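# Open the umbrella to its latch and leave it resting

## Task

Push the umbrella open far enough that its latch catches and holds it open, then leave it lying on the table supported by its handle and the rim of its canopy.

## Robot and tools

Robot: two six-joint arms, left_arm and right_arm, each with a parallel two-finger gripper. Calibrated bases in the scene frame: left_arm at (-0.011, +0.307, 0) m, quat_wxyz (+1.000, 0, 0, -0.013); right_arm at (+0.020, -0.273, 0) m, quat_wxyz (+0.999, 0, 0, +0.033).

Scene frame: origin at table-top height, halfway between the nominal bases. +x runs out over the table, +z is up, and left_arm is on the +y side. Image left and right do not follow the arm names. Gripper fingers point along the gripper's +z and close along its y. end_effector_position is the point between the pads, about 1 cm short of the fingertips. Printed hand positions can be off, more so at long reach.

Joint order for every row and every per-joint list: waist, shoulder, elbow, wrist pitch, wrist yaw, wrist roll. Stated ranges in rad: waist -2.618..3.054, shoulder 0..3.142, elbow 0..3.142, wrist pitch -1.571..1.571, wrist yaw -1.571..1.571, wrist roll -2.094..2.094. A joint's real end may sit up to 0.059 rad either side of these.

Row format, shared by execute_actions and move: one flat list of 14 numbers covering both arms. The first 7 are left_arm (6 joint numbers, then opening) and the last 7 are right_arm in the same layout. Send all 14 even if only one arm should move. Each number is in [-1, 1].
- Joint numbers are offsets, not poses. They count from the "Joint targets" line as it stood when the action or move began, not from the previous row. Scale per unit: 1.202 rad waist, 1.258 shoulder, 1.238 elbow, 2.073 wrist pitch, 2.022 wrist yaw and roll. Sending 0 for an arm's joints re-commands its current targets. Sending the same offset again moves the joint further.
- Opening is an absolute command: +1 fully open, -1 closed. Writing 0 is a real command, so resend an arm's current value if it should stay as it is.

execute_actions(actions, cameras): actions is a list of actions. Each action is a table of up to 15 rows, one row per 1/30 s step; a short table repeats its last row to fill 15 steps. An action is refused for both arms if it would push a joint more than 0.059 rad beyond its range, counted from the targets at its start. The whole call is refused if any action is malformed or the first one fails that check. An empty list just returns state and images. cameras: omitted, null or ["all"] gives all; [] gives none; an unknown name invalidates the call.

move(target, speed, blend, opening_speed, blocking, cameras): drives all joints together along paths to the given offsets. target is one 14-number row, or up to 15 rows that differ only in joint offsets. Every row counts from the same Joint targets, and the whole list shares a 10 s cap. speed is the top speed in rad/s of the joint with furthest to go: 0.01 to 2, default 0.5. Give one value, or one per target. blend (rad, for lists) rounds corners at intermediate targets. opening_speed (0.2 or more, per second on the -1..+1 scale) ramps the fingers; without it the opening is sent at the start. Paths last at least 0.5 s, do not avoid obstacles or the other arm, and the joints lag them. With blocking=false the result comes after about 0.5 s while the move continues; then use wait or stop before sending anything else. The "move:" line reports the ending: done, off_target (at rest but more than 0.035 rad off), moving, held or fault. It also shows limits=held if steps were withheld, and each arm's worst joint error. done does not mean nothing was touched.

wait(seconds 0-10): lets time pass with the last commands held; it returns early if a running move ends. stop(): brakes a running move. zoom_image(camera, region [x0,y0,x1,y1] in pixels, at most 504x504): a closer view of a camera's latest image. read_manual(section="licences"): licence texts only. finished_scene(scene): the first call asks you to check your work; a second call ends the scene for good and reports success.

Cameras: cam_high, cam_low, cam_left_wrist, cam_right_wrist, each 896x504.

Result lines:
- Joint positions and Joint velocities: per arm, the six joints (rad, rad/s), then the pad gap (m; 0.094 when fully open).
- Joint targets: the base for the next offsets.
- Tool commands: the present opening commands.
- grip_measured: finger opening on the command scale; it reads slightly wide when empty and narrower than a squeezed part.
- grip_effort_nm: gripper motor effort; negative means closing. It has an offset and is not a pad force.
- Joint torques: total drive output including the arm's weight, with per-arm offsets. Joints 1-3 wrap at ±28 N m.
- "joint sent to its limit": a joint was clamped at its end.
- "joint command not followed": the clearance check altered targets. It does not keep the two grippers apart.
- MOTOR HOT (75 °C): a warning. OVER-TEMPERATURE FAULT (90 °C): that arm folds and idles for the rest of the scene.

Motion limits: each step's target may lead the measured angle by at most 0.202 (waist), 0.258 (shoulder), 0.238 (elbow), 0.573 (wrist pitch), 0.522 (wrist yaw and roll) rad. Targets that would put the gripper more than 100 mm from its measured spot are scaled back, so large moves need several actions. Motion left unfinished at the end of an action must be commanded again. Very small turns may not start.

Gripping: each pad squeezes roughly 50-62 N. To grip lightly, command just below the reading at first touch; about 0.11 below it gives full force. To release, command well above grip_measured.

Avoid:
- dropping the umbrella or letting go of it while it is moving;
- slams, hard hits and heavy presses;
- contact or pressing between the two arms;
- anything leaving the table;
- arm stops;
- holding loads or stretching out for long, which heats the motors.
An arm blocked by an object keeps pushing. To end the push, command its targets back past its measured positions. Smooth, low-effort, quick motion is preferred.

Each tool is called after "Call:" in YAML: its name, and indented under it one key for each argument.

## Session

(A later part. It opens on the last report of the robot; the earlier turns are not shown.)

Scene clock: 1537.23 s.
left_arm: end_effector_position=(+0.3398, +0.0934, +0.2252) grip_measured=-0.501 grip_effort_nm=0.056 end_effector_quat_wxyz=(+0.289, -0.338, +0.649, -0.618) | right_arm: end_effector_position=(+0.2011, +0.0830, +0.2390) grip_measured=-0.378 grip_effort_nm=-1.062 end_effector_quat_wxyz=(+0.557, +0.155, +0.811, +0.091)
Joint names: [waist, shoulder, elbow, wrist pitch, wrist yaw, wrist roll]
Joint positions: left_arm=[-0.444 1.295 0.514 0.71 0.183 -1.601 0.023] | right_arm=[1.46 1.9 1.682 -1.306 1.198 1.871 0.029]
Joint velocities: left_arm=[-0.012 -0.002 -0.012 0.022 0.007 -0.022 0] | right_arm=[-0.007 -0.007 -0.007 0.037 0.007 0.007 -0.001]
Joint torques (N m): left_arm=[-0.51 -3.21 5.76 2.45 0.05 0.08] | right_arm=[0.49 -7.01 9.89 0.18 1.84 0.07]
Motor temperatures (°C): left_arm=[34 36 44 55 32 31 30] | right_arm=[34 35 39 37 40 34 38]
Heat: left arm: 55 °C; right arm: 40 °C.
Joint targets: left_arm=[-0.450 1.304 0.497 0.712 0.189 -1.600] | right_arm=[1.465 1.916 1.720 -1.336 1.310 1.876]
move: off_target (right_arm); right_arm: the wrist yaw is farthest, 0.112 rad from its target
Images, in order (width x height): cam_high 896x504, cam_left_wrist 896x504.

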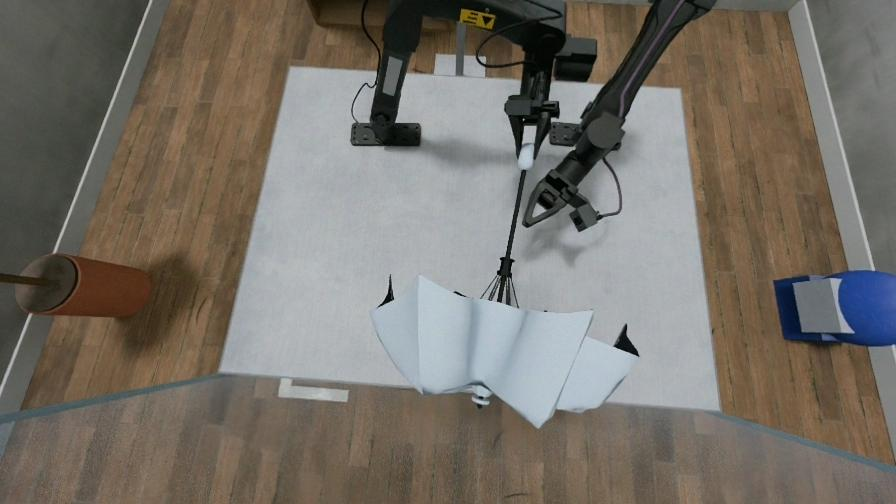

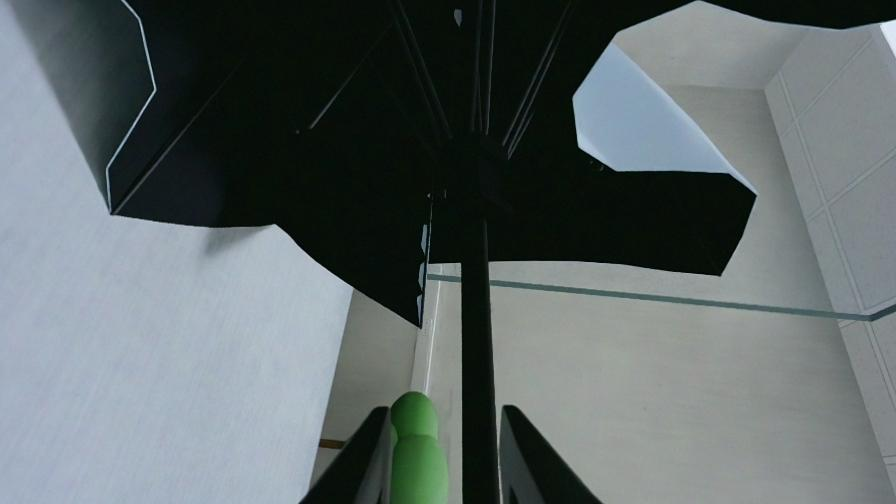

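Call:
move:
  target: [-0.0208, 0.2079, 0.1911, 0.0415, 0.0032, 0.0064, -0.5, 0, 0, 0, 0, 0, 0, -0.6]
  speed: 0.15
  cameras: ["cam_high", "cam_left_wrist"]

Scene clock: 1558.43 s.
left_arm: end_effector_position=(+0.3855, +0.0570, +0.2275) grip_measured=-0.501 grip_effort_nm=0.051 end_effector_quat_wxyz=(+0.285, -0.324, +0.647, -0.628) | right_arm: end_effector_position=(+0.2011, +0.0823, +0.2391) grip_measured=-0.378 grip_effort_nm=-1.062 end_effector_quat_wxyz=(+0.557, +0.154, +0.811, +0.090)
Joint names: [waist, shoulder, elbow, wrist pitch, wrist yaw, wrist roll]
Joint positions: left_arm=[-0.467 1.55 0.707 0.795 0.188 -1.6 0.023] | right_arm=[1.46 1.9 1.682 -1.311 1.199 1.874 0.029]
Joint velocities: left_arm=[-0.007 -0.017 -0.012 0.007 0.007 -0.051 0] | right_arm=[-0.012 -0.017 0.002 -0.066 -0.037 -0.051 -0.001]
Joint torques (N m): left_arm=[-0.65 -4.68 9.05 2.45 0.06 0.19] | right_arm=[0.43 -7.06 9.91 0.21 1.84 0.03]
Motor temperatures (°C): left_arm=[34 36 45 57 32 31 30] | right_arm=[34 36 39 37 41 34 38]
Heat: left arm: 57 °C; right arm: 41 °C.
Joint targets: left_arm=[-0.475 1.565 0.733 0.798 0.195 -1.587] | right_arm=[1.465 1.916 1.720 -1.335 1.311 1.876]
move: off_target (right_arm); right_arm: the wrist yaw is farthest, 0.111 rad from its target
Images, in order (width x height): cam_high 896x504, cam_left_wrist 896x504.

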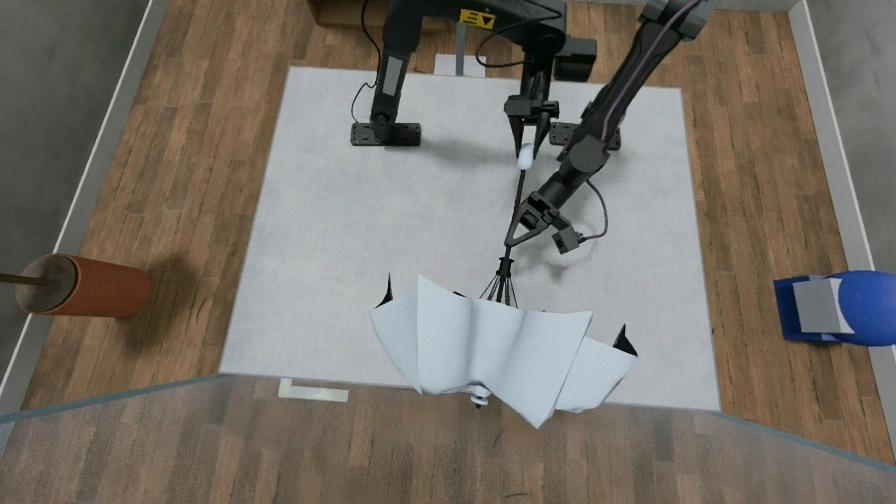

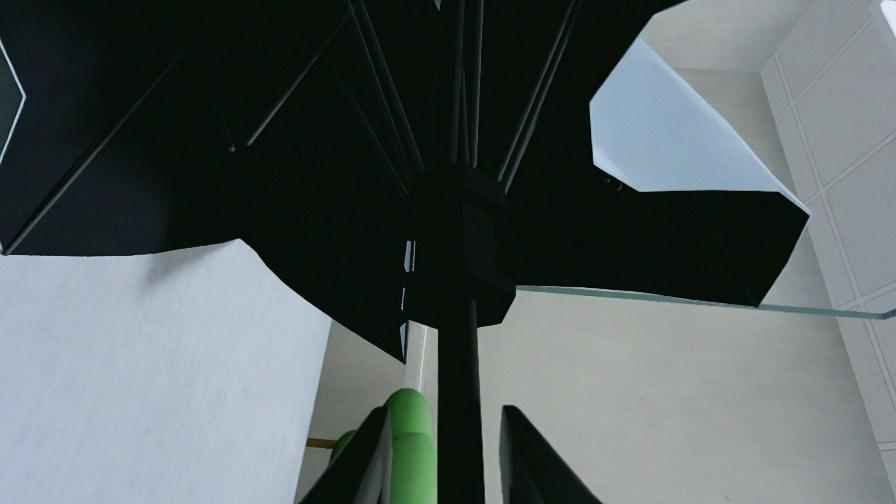

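Call:
zoom_image:
  camera: "cam_left_wrist"
  region: [380, 260, 540, 504]

Scaled by 2.066 from the camera's 896x504 image, which has a finer 1280x720 frame.

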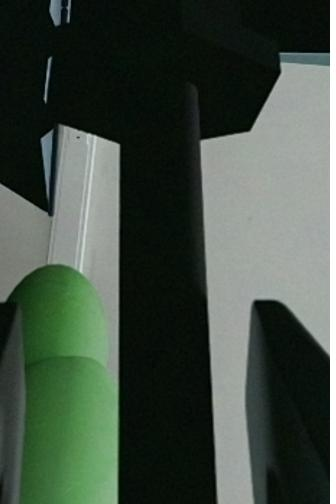

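Call:
move:
  target: [-0.0092, 0.0056, 0.0065, 0.001, -0.0114, 0.0035, -0.70, 0, 0, 0, 0, 0, 0, -0.6]
  speed: 0.1
  opening_speed: 0.5
  cameras: ["cam_left_wrist"]

Scene clock: 1590.03 s.
left_arm: end_effector_position=(+0.3871, +0.0555, +0.2300) grip_measured=-0.699 grip_effort_nm=-0.076 end_effector_quat_wxyz=(+0.292, -0.323, +0.645, -0.629) | right_arm: end_effector_position=(+0.2011, +0.0815, +0.2390) grip_measured=-0.378 grip_effort_nm=-1.067 end_effector_quat_wxyz=(+0.557, +0.153, +0.811, +0.088)
Joint names: [waist, shoulder, elbow, wrist pitch, wrist yaw, wrist roll]
Joint positions: left_arm=[-0.474 1.556 0.714 0.801 0.173 -1.593 0.014] | right_arm=[1.46 1.9 1.682 -1.317 1.199 1.875 0.029]
Joint velocities: left_arm=[-0.007 -0.007 0.012 -0.022 0.007 -0.007 -0.001] | right_arm=[-0.032 0.007 0.002 0.022 0.037 -0.022 0.001]
Joint torques (N m): left_arm=[-0.99 -4.62 9.11 2.41 -0.02 0.23] | right_arm=[0.46 -6.99 9.92 0.26 1.85 0.03]
Motor temperatures (°C): left_arm=[34 37 46 57 32 31 30] | right_arm=[34 36 39 36 41 34 38]
Heat: left arm: 57 °C; right arm: 41 °C.
Joint targets: left_arm=[-0.486 1.572 0.742 0.800 0.172 -1.580] | right_arm=[1.465 1.916 1.720 -1.335 1.311 1.876]
move: off_target (right_arm); right_arm: the wrist yaw is farthest, 0.112 rad from its target
Images, in order (width x height): cam_left_wrist 896x504.

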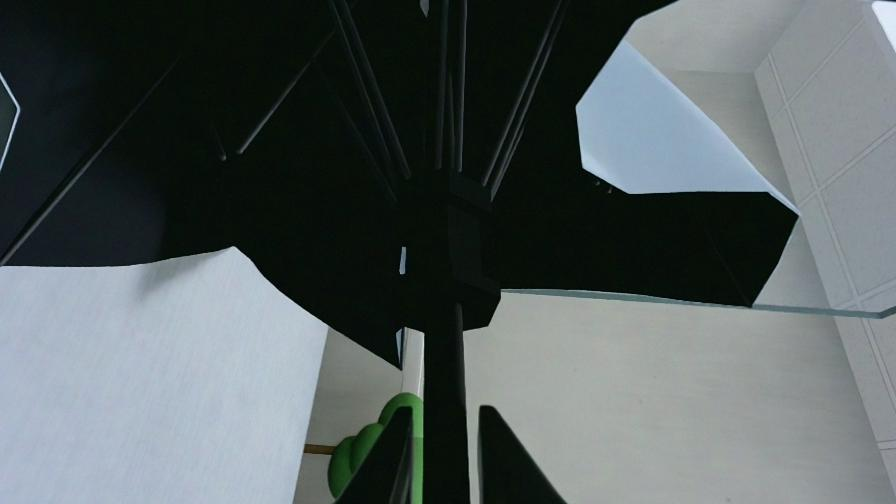

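Call:
execute_actions:
  actions: []

Scene clock: 1603.77 s.
left_arm: end_effector_position=(+0.3871, +0.0554, +0.2300) grip_measured=-0.699 grip_effort_nm=-0.071 end_effector_quat_wxyz=(+0.292, -0.322, +0.645, -0.629) | right_arm: end_effector_position=(+0.2011, +0.0815, +0.2390) grip_measured=-0.378 grip_effort_nm=-1.062 end_effector_quat_wxyz=(+0.557, +0.153, +0.811, +0.088)
Joint names: [waist, shoulder, elbow, wrist pitch, wrist yaw, wrist roll]
Joint positions: left_arm=[-0.474 1.556 0.714 0.801 0.173 -1.593 0.014] | right_arm=[1.46 1.9 1.682 -1.317 1.199 1.875 0.029]
Joint velocities: left_arm=[0.007 -0.017 -0.012 -0.022 -0.051 -0.007 0.001] | right_arm=[-0.012 0.002 0.002 -0.051 -0.051 0.037 0.001]
Joint torques (N m): left_arm=[-0.99 -4.62 9.1 2.41 -0.01 0.19] | right_arm=[0.49 -6.99 9.91 0.26 1.85 0.02]
Motor temperatures (°C): left_arm=[34 37 47 57 32 31 30] | right_arm=[34 36 39 36 41 34 38]
Heat: left arm: 57 °C; right arm: 41 °C.
Joint targets: left_arm=[-0.486 1.572 0.742 0.800 0.172 -1.580] | right_arm=[1.465 1.916 1.720 -1.336 1.311 1.876]
Tool commands: left_gripper/opening=-0.7 right_gripper/opening=-0.6

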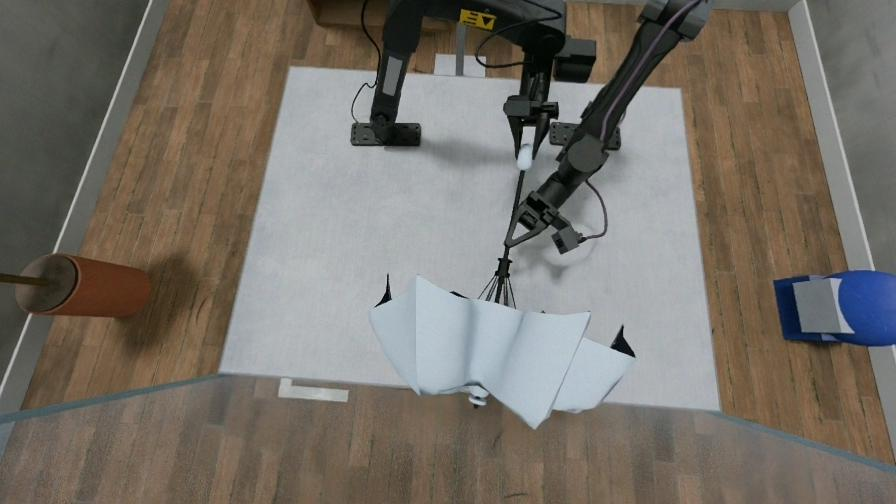

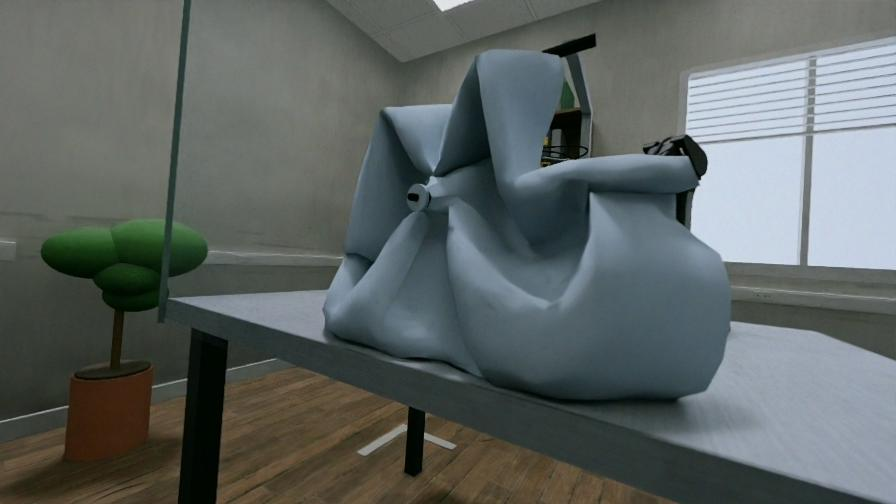

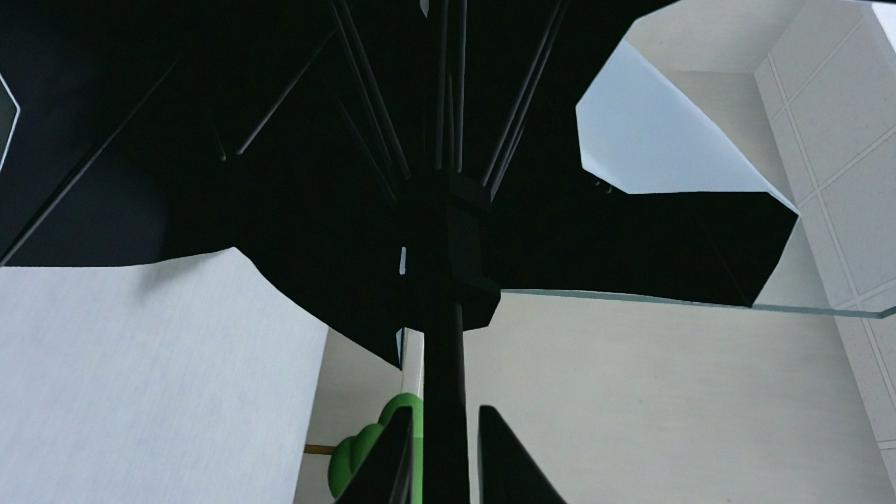

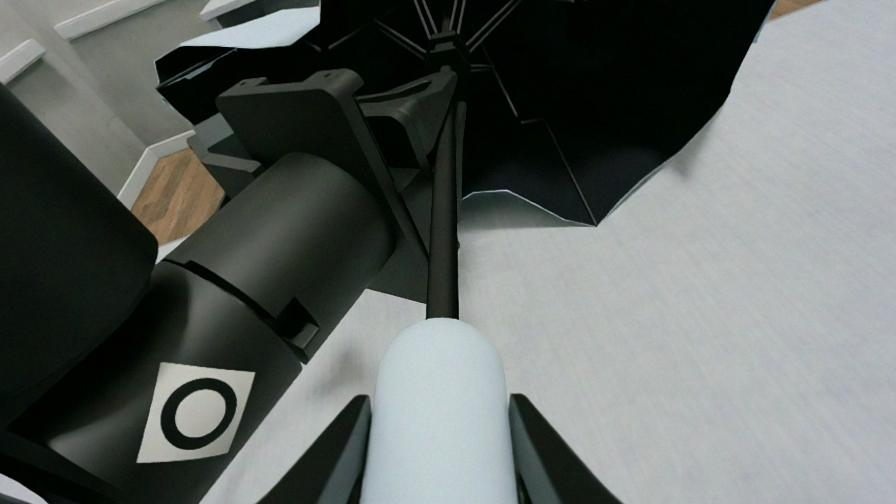

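Call:
move:
  target: [0.0443, 0.0657, 0.0659, -0.0019, -0.0158, 0.0007, -0.70, 0.0290, 0, 0.0019, 0.0058, -0.0226, 0, -0.6]
  speed: 0.15
  cameras: ["cam_left_wrist", "cam_high"]

Scene clock: 1639.20 s.
left_arm: end_effector_position=(+0.4105, +0.0574, +0.2312) grip_measured=-0.699 grip_effort_nm=-0.076 end_effector_quat_wxyz=(+0.303, -0.330, +0.639, -0.626) | right_arm: end_effector_position=(+0.1963, +0.0829, +0.2385) grip_measured=-0.378 grip_effort_nm=-1.062 end_effector_quat_wxyz=(+0.556, +0.147, +0.814, +0.089)
Joint names: [waist, shoulder, elbow, wrist pitch, wrist yaw, wrist roll]
Joint positions: left_arm=[-0.449 1.627 0.786 0.807 0.168 -1.591 0.014] | right_arm=[1.473 1.9 1.682 -1.324 1.195 1.876 0.029]
Joint velocities: left_arm=[-0.012 0.012 -0.012 -0.007 0.066 -0.051 0] | right_arm=[-0.002 -0.002 -0.007 0.022 -0.051 -0.022 0]
Joint torques (N m): left_arm=[1.47 -4.41 9.95 2.31 -0.29 0.18] | right_arm=[2.67 -6.98 10.13 0.42 1.37 0.01]
Motor temperatures (°C): left_arm=[34 36 48 58 32 31 30] | right_arm=[34 36 39 35 42 34 38]
Heat: left arm: 58 °C; right arm: 42 °C.
Joint targets: left_arm=[-0.433 1.655 0.823 0.796 0.140 -1.578] | right_arm=[1.500 1.916 1.723 -1.323 1.265 1.876]
move: off_target (left_arm, right_arm); left_arm: the elbow is farthest, 0.038 rad from its target; right_arm: the wrist yaw is farthest, 0.070 rad from its target
Images, in order (width x height): cam_high 896x504, cam_left_wrist 896x504.

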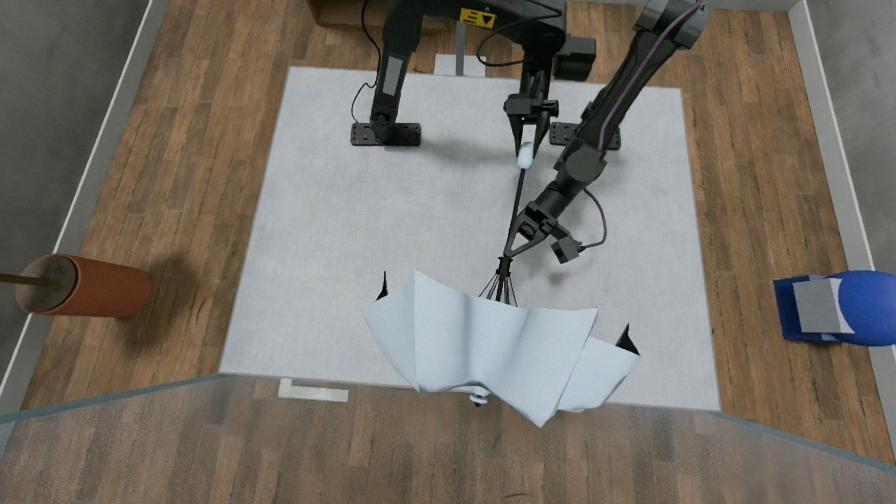

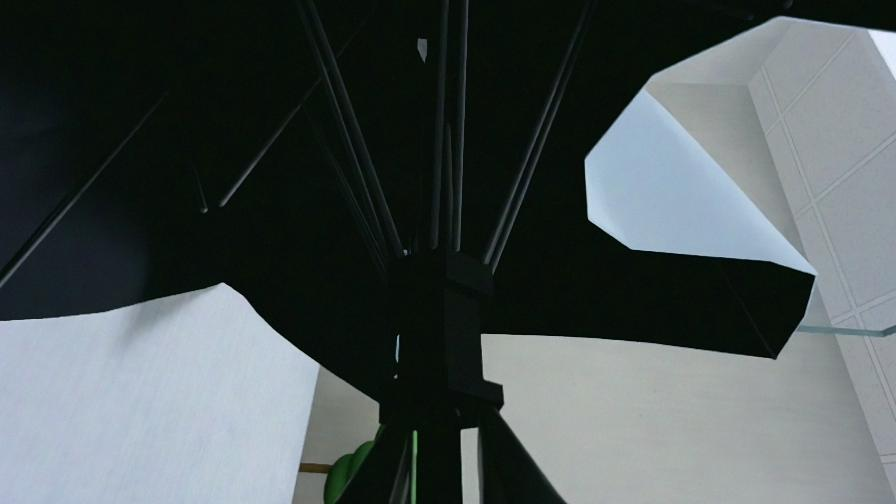

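Call:
zoom_image:
  camera: "cam_left_wrist"
  region: [300, 352, 600, 504]

Scaled by 1.680 from the camera's 896x504 image, which has a finer 1280x720 frame.

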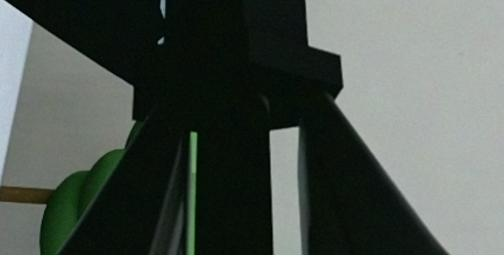

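Call:
move:
  target: [0.0380, 0.0533, 0.0899, -0.0231, -0.0267, 0, -0.70, 0.0433, 0.0013, 0.0327, -0.0092, -0.0336, 0, -0.6]
  speed: 0.15
  cameras: ["cam_left_wrist", "cam_high"]

Scene clock: 1651.47 s.
left_arm: end_effector_position=(+0.4288, +0.0516, +0.2611) grip_measured=-0.699 grip_effort_nm=-0.066 end_effector_quat_wxyz=(+0.312, -0.307, +0.622, -0.649) | right_arm: end_effector_position=(+0.1986, +0.0805, +0.2550) grip_measured=-0.378 grip_effort_nm=-1.067 end_effector_quat_wxyz=(+0.572, +0.141, +0.804, +0.085)
Joint names: [waist, shoulder, elbow, wrist pitch, wrist yaw, wrist roll]
Joint positions: left_arm=[-0.428 1.67 0.891 0.817 0.21 -1.589 0.014] | right_arm=[1.473 1.9 1.723 -1.377 1.233 1.875 0.029]
Joint velocities: left_arm=[0.007 0.002 0.012 -0.051 0.022 -0.066 0] | right_arm=[-0.002 0.012 -0.012 -0.007 -0.051 0.007 0.001]
Joint torques (N m): left_arm=[3.67 -3.18 10.66 1.7 -1.23 0.16] | right_arm=[7.84 -6.83 10.06 0.72 0.21 0.02]
Motor temperatures (°C): left_arm=[34 36 47 56 32 31 30] | right_arm=[34 36 39 35 41 34 38]
Heat: left arm: 56 °C; right arm: 41 °C.
Joint targets: left_arm=[-0.387 1.722 0.934 0.748 0.086 -1.578] | right_arm=[1.552 1.918 1.763 -1.343 1.197 1.876]
move: off_target (left_arm, right_arm); left_arm: the wrist yaw is farthest, 0.124 rad from its target; right_arm: the waist is farthest, 0.079 rad from its target
Images, in order (width x height): cam_high 896x504, cam_left_wrist 896x504.

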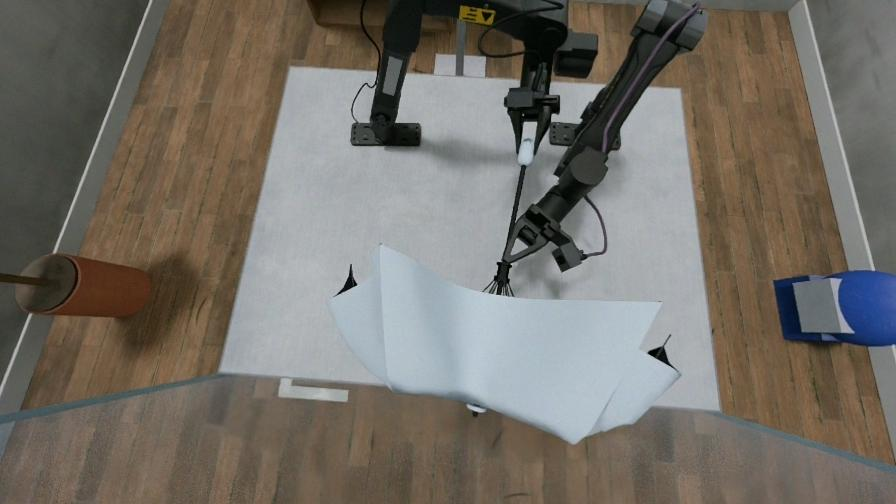

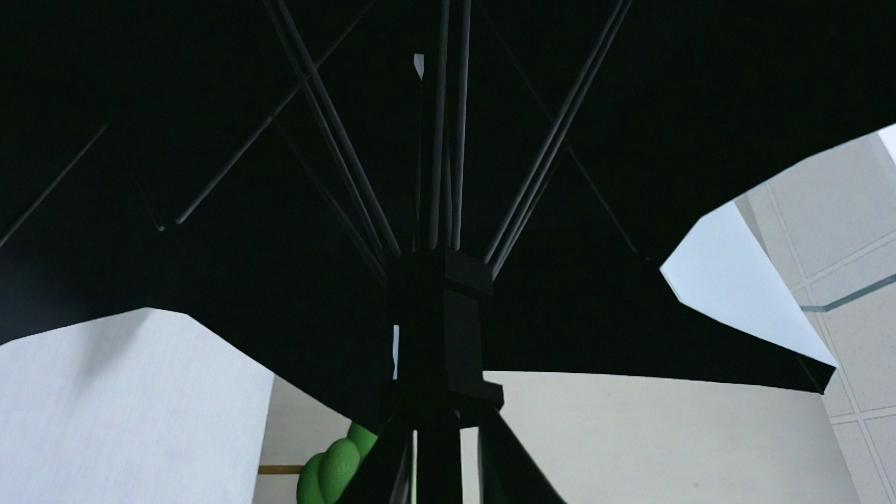

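Call:
zoom_image:
  camera: "cam_left_wrist"
  region: [330, 352, 580, 504]

Call:
zoom_image:
  camera: "cam_high"
  region: [300, 120, 720, 460]

Scaled by 2.016 from the camera's 896x504 image, which has a finer 1280x720 frame.

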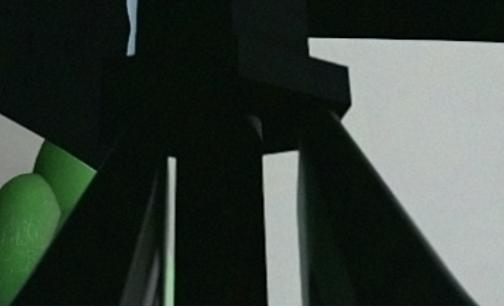

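Scaled by 1.200 from the camera's 896x504 image, which has a finer 1280x720 frame.

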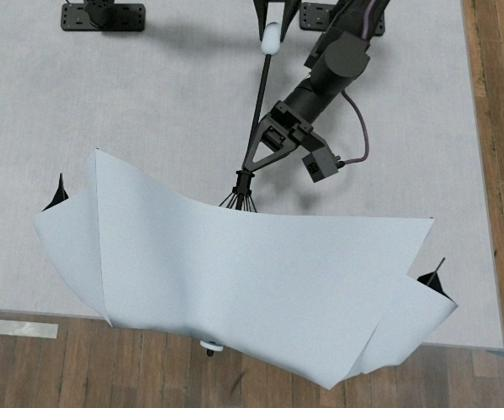

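Call:
wait:
  seconds: 0.1
  cameras: ["cam_left_wrist"]

Scene clock: 1670.77 s.
left_arm: end_effector_position=(+0.4287, +0.0516, +0.2612) grip_measured=-0.699 grip_effort_nm=-0.066 end_effector_quat_wxyz=(+0.312, -0.307, +0.622, -0.649) | right_arm: end_effector_position=(+0.1986, +0.0805, +0.2550) grip_measured=-0.378 grip_effort_nm=-1.062 end_effector_quat_wxyz=(+0.572, +0.141, +0.804, +0.085)
Joint names: [waist, shoulder, elbow, wrist pitch, wrist yaw, wrist roll]
Joint positions: left_arm=[-0.428 1.67 0.891 0.817 0.211 -1.589 0.014] | right_arm=[1.473 1.9 1.723 -1.377 1.233 1.875 0.029]
Joint velocities: left_arm=[-0.007 -0.002 0.007 -0.037 -0.022 0.007 0] | right_arm=[0.002 -0.007 0.007 0.022 -0.066 -0.007 0.001]
Joint torques (N m): left_arm=[3.64 -3.17 10.66 1.7 -1.24 0.16] | right_arm=[7.86 -6.84 10.03 0.72 0.23 0.02]
Motor temperatures (°C): left_arm=[35 36 47 53 33 31 30] | right_arm=[35 36 40 35 39 34 38]
Heat: left arm: 53 °C; right arm: 40 °C.
Joint targets: left_arm=[-0.387 1.722 0.934 0.748 0.086 -1.578] | right_arm=[1.552 1.918 1.763 -1.342 1.197 1.876]
Tool commands: left_gripper/opening=-0.7 right_gripper/opening=-0.6
wait: 0.10 s; at rest from the start
Images, in order (width x height): cam_left_wrist 896x504.

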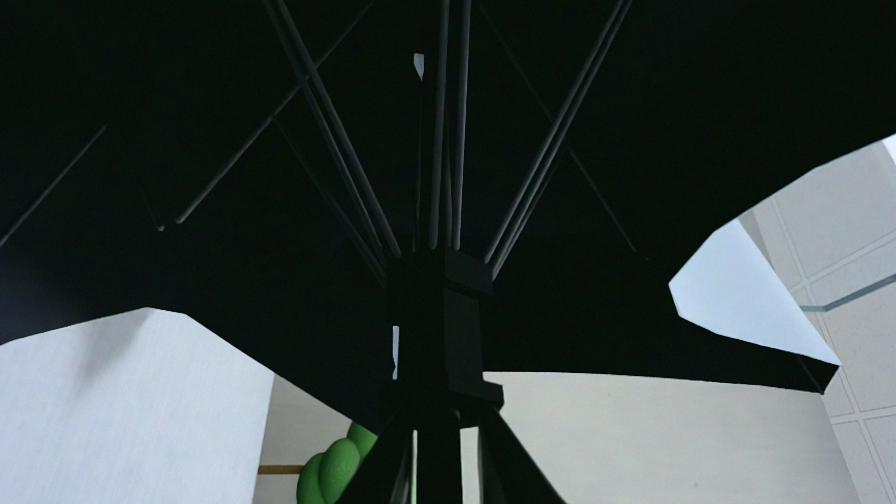

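Call:
move:
  target: [0.0263, 0.0275, 0.1211, -0.0363, -0.0237, 0, -0.70, 0.0291, 0.0048, 0.0662, -0.0314, -0.0331, 0, -0.6]
  speed: 0.15
  cameras: ["cam_left_wrist", "cam_high"]

Scene clock: 1685.90 s.
left_arm: end_effector_position=(+0.4532, +0.0554, +0.3146) grip_measured=-0.699 grip_effort_nm=-0.037 end_effector_quat_wxyz=(-0.344, +0.295, -0.588, +0.670) | right_arm: end_effector_position=(+0.1945, +0.0821, +0.2850) grip_measured=-0.378 grip_effort_nm=-1.057 end_effector_quat_wxyz=(+0.587, +0.121, +0.796, +0.085)
Joint names: [waist, shoulder, elbow, wrist pitch, wrist yaw, wrist roll]
Joint positions: left_arm=[-0.405 1.694 1.046 0.786 0.199 -1.589 0.014] | right_arm=[1.491 1.9 1.817 -1.461 1.271 1.838 0.029]
Joint velocities: left_arm=[-0.022 -0.012 -0.002 0.007 -0.007 0.007 0] | right_arm=[0.007 0.007 -0.012 0.007 -0.037 0.022 -0.001]
Joint torques (N m): left_arm=[4.38 -2.89 10.51 1.19 -1.61 0.16] | right_arm=[9.61 -6.35 8.9 0.91 -0.95 0.42]
Motor temperatures (°C): left_arm=[35 36 47 52 34 31 30] | right_arm=[35 36 40 35 38 34 38]
Heat: left arm: 52 °C; right arm: 40 °C.
Joint targets: left_arm=[-0.355 1.757 1.084 0.673 0.038 -1.578] | right_arm=[1.587 1.924 1.845 -1.408 1.130 1.876]
move: off_target (left_arm, right_arm); left_arm: the wrist yaw is farthest, 0.161 rad from its target; right_arm: the wrist yaw is farthest, 0.141 rad from its target
Images, in order (width x height): cam_high 896x504, cam_left_wrist 896x504.

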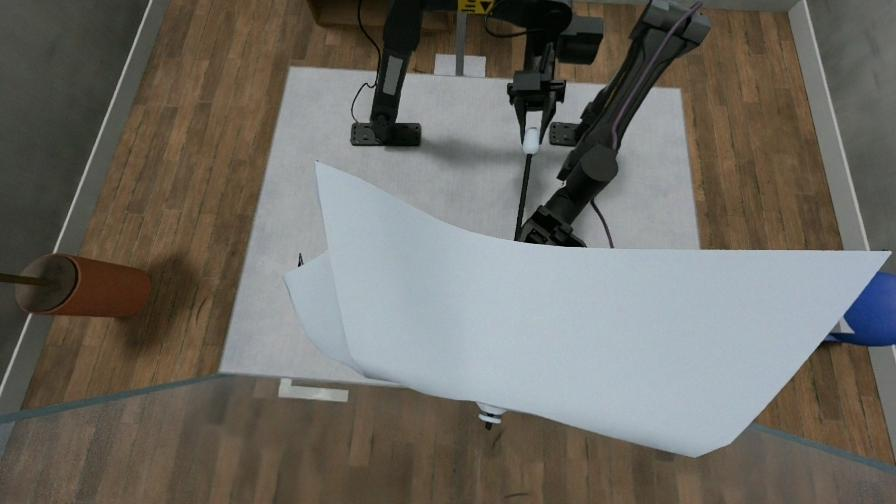

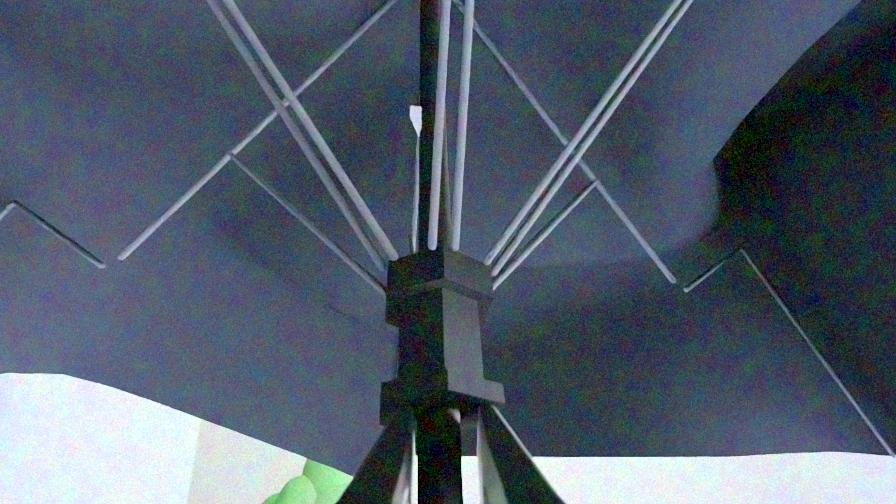

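Call:
zoom_image:
  camera: "cam_left_wrist"
  region: [330, 352, 580, 504]

Scaled by 2.016 from the camera's 896x504 image, which has a finer 1280x720 frame.

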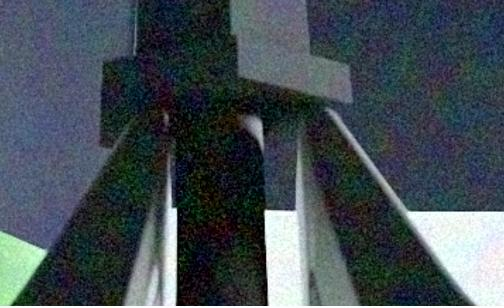

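Call:
wait:
  seconds: 0.1
  cameras: ["cam_low", "cam_right_wrist"]

Scene clock: 1693.10 s.
left_arm: end_effector_position=(+0.4533, +0.0555, +0.3146) grip_measured=-0.699 grip_effort_nm=-0.037 end_effector_quat_wxyz=(-0.345, +0.295, -0.587, +0.670) | right_arm: end_effector_position=(+0.1945, +0.0820, +0.2851) grip_measured=-0.378 grip_effort_nm=-1.067 end_effector_quat_wxyz=(+0.588, +0.120, +0.796, +0.085)
Joint names: [waist, shoulder, elbow, wrist pitch, wrist yaw, wrist roll]
Joint positions: left_arm=[-0.405 1.694 1.046 0.786 0.198 -1.589 0.014] | right_arm=[1.491 1.9 1.817 -1.461 1.271 1.837 0.029]
Joint velocities: left_arm=[-0.007 -0.007 -0.007 -0.037 0.051 -0.022 0] | right_arm=[-0.012 -0.042 -0.022 0.007 -0.095 -0.007 0]
Joint torques (N m): left_arm=[4.37 -2.88 10.51 1.19 -1.6 0.17] | right_arm=[9.61 -6.37 8.9 0.9 -0.95 0.39]
Motor temperatures (°C): left_arm=[35 36 48 50 35 31 30] | right_arm=[36 35 40 35 38 34 38]
Heat: left arm: 50 °C; right arm: 40 °C.
Joint targets: left_arm=[-0.355 1.757 1.084 0.673 0.038 -1.578] | right_arm=[1.587 1.924 1.845 -1.408 1.130 1.876]
Tool commands: left_gripper/opening=-0.7 right_gripper/opening=-0.6
wait: 0.10 s; at rest from the start
Images, in order (width x height): cam_low 896x504, cam_right_wrist 896x504.

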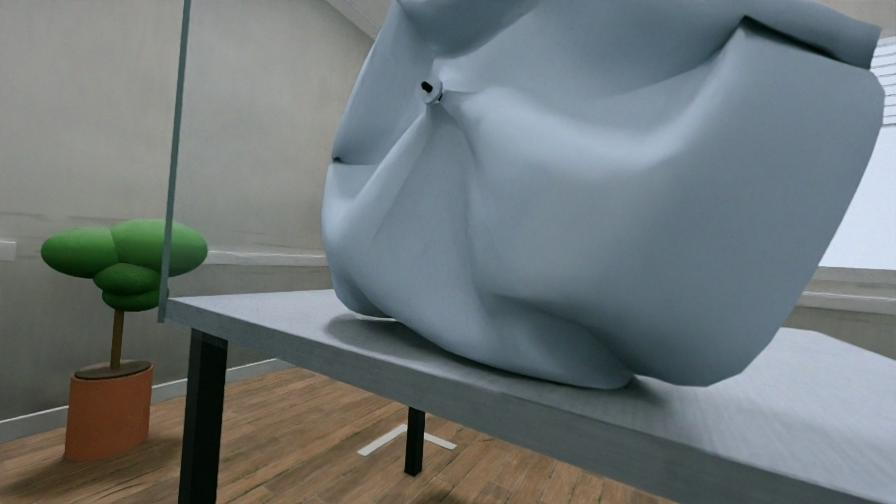

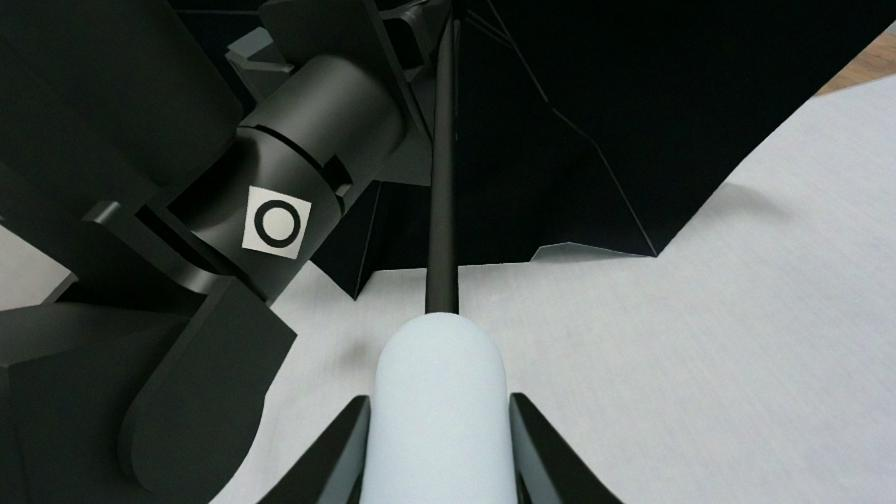

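Call:
move:
  target: [0.0360, 0.0546, 0.1678, -0.0746, 0.0313, 0, -0.70, 0.0191, 0.0062, 0.0346, -0.0169, -0.0346, 0, -0.6]
  speed: 0.2
  cameras: ["cam_left_wrist", "cam_high", "cam_low"]

Scene clock: 1717.47 s.
left_arm: end_effector_position=(+0.4814, +0.0588, +0.3724) grip_measured=-0.699 grip_effort_nm=-0.042 end_effector_quat_wxyz=(-0.364, +0.268, -0.567, +0.688) | right_arm: end_effector_position=(+0.1830, +0.0858, +0.3015) grip_measured=-0.378 grip_effort_nm=-1.062 end_effector_quat_wxyz=(+0.593, +0.102, +0.793, +0.094)
Joint names: [waist, shoulder, elbow, wrist pitch, wrist yaw, wrist roll]
Joint positions: left_arm=[-0.362 1.751 1.273 0.698 0.25 -1.582 0.014] | right_arm=[1.525 1.9 1.872 -1.512 1.288 1.824 0.029]
Joint velocities: left_arm=[0.002 0.002 0.007 -0.022 -0.081 -0.066 0] | right_arm=[0.007 0.007 -0.022 -0.007 -0.081 0.037 0]
Joint torques (N m): left_arm=[4.38 -2.73 9.14 0.45 -1.51 0.09] | right_arm=[8.43 -5.68 7.77 1.07 -1.92 0.53]
Motor temperatures (°C): left_arm=[35 35 49 48 36 31 30] | right_arm=[36 35 39 35 38 34 38]
Heat: left arm: 49 °C; right arm: 39 °C.
Joint targets: left_arm=[-0.312 1.825 1.292 0.518 0.101 -1.578] | right_arm=[1.610 1.932 1.888 -1.443 1.060 1.876]
move: off_target (left_arm, right_arm); left_arm: the wrist pitch is farthest, 0.180 rad from its target; right_arm: the wrist yaw is farthest, 0.228 rad from its target
Images, in order (width x height): cam_high 896x504, cam_low 896x504, cam_left_wrist 896x504.

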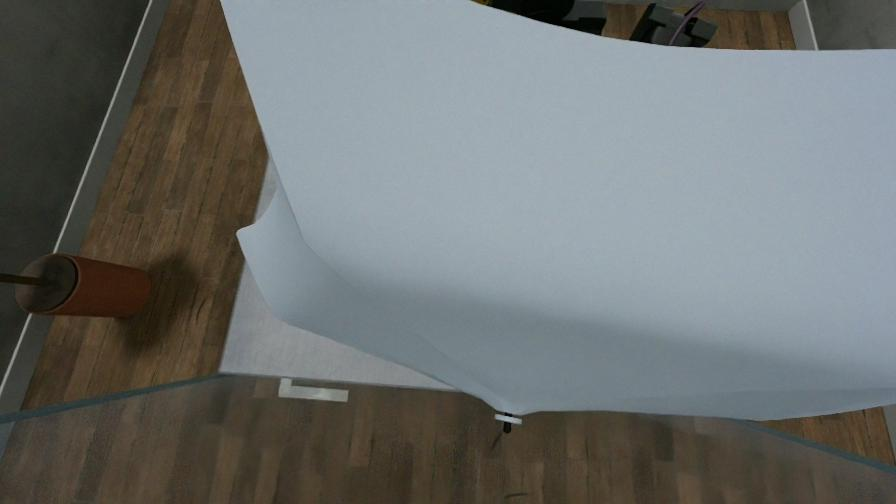

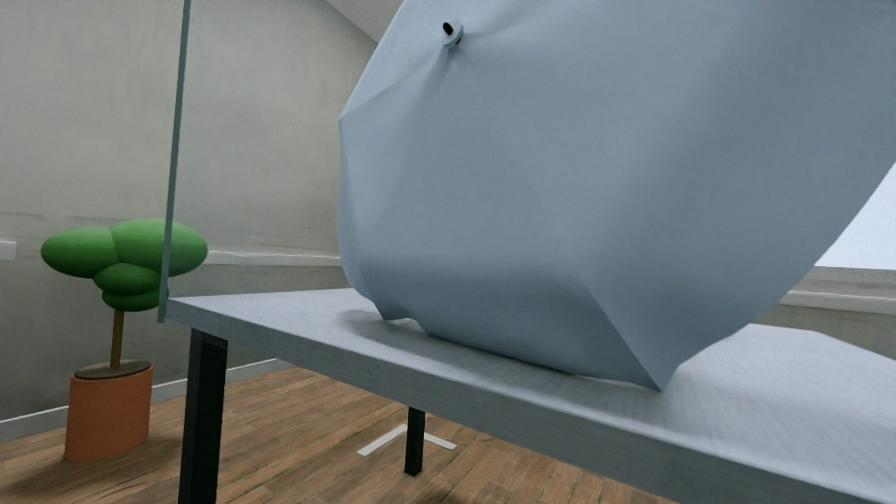

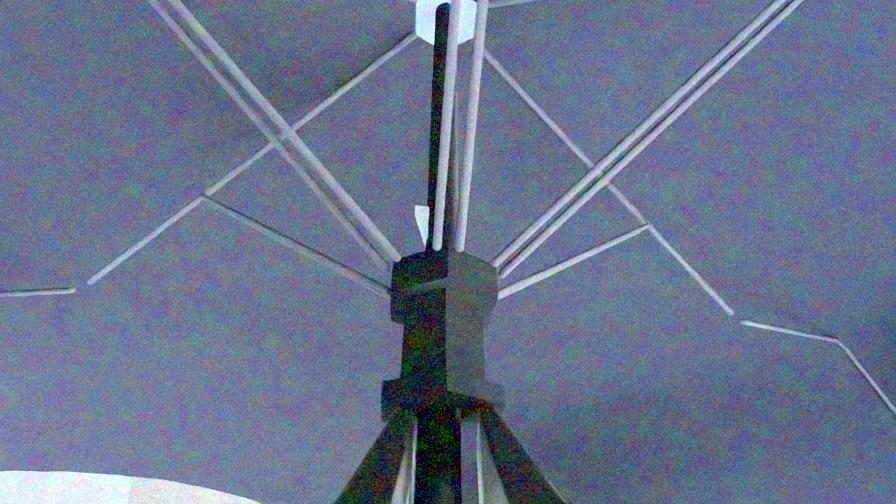

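Call:
zoom_image:
  camera: "cam_left_wrist"
  region: [330, 180, 580, 504]

Scaled by 1.556 from the camera's 896x504 image, which has a finer 1280x720 frame.

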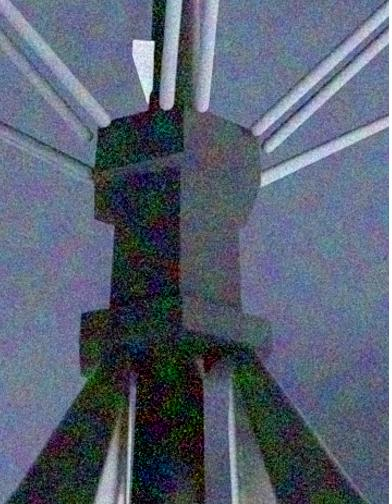

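Call:
move:
  target: [0.0160, 0.0835, 0.1834, -0.0369, -0.0021, 0, -0.70, 0, 0, 0, 0, 0, 0, -0.6]
  speed: 0.2
  cameras: ["cam_left_wrist", "cam_high", "cam_low"]

Scene clock: 1741.27 s.
left_arm: end_effector_position=(+0.5150, +0.0568, +0.4061) grip_measured=-0.699 grip_effort_nm=-0.042 end_effector_quat_wxyz=(-0.378, +0.265, -0.555, +0.692) | right_arm: end_effector_position=(+0.1756, +0.0885, +0.3011) grip_measured=-0.378 grip_effort_nm=-1.062 end_effector_quat_wxyz=(+0.586, +0.094, +0.799, +0.099)
Joint names: [waist, shoulder, elbow, wrist pitch, wrist yaw, wrist roll]
Joint positions: left_arm=[-0.344 1.857 1.51 0.602 0.25 -1.581 0.014] | right_arm=[1.544 1.9 1.88 -1.519 1.273 1.822 0.029]
Joint velocities: left_arm=[0.002 0.002 0.002 -0.066 -0.022 0.007 0] | right_arm=[-0.022 -0.002 -0.012 0.007 0.037 -0.037 0.001]
Joint torques (N m): left_arm=[4.42 -3.81 8.43 0.63 -1.55 0.07] | right_arm=[6.58 -5.75 6.97 1.13 -1.78 0.55]
Motor temperatures (°C): left_arm=[35 35 47 45 37 31 30] | right_arm=[36 35 39 35 41 35 38]
Heat: left arm: 47 °C; right arm: 41 °C.
Joint targets: left_arm=[-0.293 1.930 1.519 0.442 0.097 -1.578] | right_arm=[1.610 1.932 1.888 -1.443 1.060 1.876]
move: off_target (left_arm, right_arm); left_arm: the wrist pitch is farthest, 0.160 rad from its target; right_arm: the wrist yaw is farthest, 0.213 rad from its target
Images, in order (width x height): cam_high 896x504, cam_low 896x504, cam_left_wrist 896x504.

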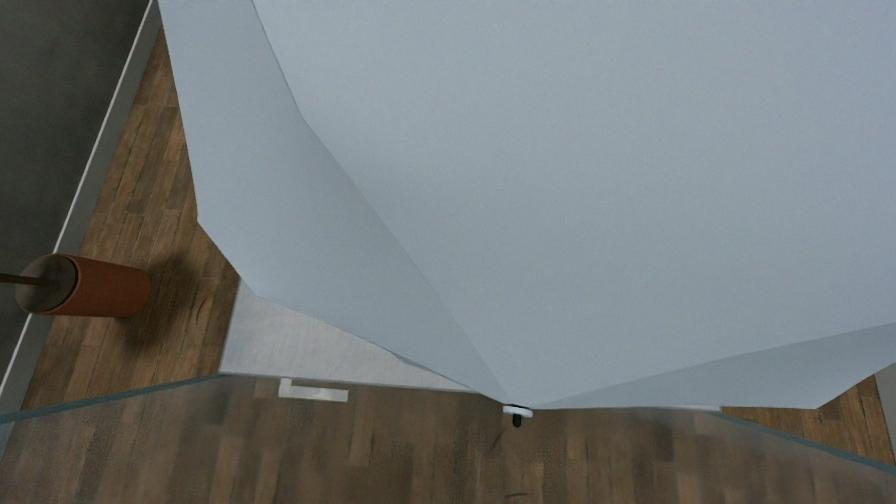

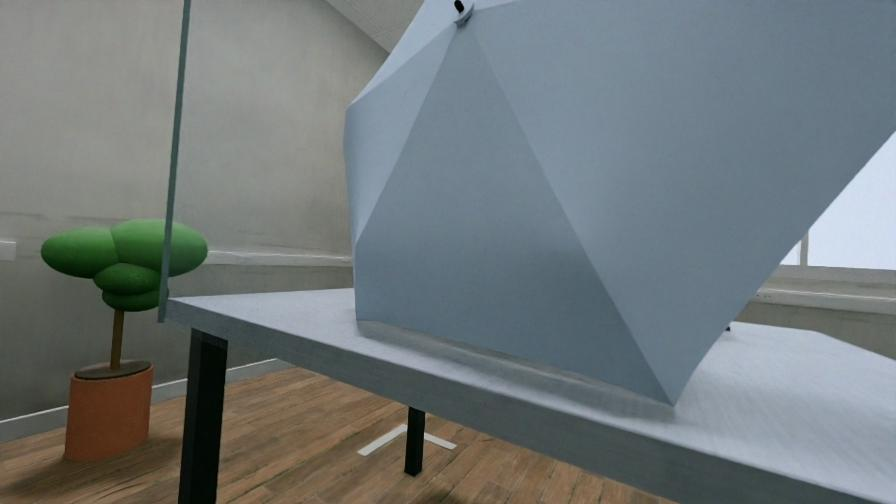

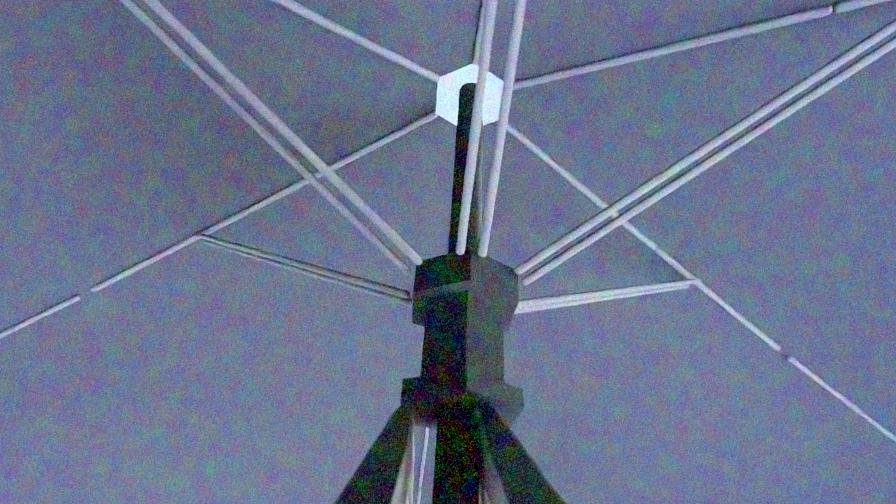

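Call:
zoom_image:
  camera: "cam_left_wrist"
  region: [330, 220, 600, 504]

Scaled by 1.775 from the camera's 896x504 image, which has a finer 1280x720 frame.

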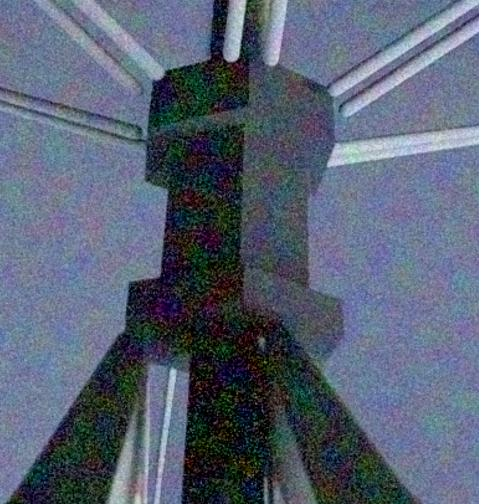

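Call:
move:
  target: [0.0025, 0.0393, 0.0751, -0.0214, -0.0059, 0, -0.70, 0, 0, 0, 0, 0, 0, -0.6]
  speed: 0.2
  cameras: ["cam_left_wrist"]

Scene clock: 1750.70 s.
left_arm: end_effector_position=(+0.5267, +0.0532, +0.4103) grip_measured=-0.699 grip_effort_nm=-0.042 end_effector_quat_wxyz=(-0.376, +0.268, -0.558, +0.690) | right_arm: end_effector_position=(+0.1780, +0.0876, +0.3022) grip_measured=-0.378 grip_effort_nm=-1.067 end_effector_quat_wxyz=(+0.589, +0.098, +0.796, +0.098)
Joint names: [waist, shoulder, elbow, wrist pitch, wrist yaw, wrist roll]
Joint positions: left_arm=[-0.343 1.899 1.592 0.552 0.247 -1.581 0.014] | right_arm=[1.538 1.9 1.88 -1.519 1.279 1.825 0.029]
Joint velocities: left_arm=[-0.002 -0.007 -0.002 0.037 -0.007 -0.066 -0.001] | right_arm=[-0.012 -0.002 0.002 -0.007 0.007 0.022 -0.001]
Joint torques (N m): left_arm=[4.64 -3.67 9.42 0.72 -1.62 0.07] | right_arm=[7.17 -5.7 6.93 1.14 -1.82 0.53]
Motor temperatures (°C): left_arm=[35 35 47 45 37 31 30] | right_arm=[36 35 39 35 41 35 38]
Heat: left arm: 47 °C; right arm: 41 °C.
Joint targets: left_arm=[-0.290 1.979 1.612 0.399 0.087 -1.578] | right_arm=[1.610 1.932 1.888 -1.443 1.060 1.876]
move: off_target (left_arm, right_arm); left_arm: the wrist yaw is farthest, 0.162 rad from its target; right_arm: the wrist yaw is farthest, 0.219 rad from its target
Images, in order (width x height): cam_left_wrist 896x504.

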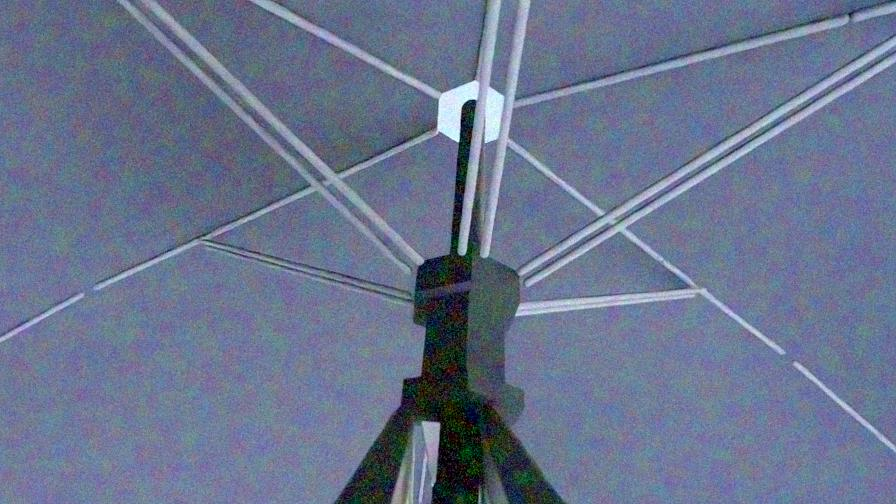

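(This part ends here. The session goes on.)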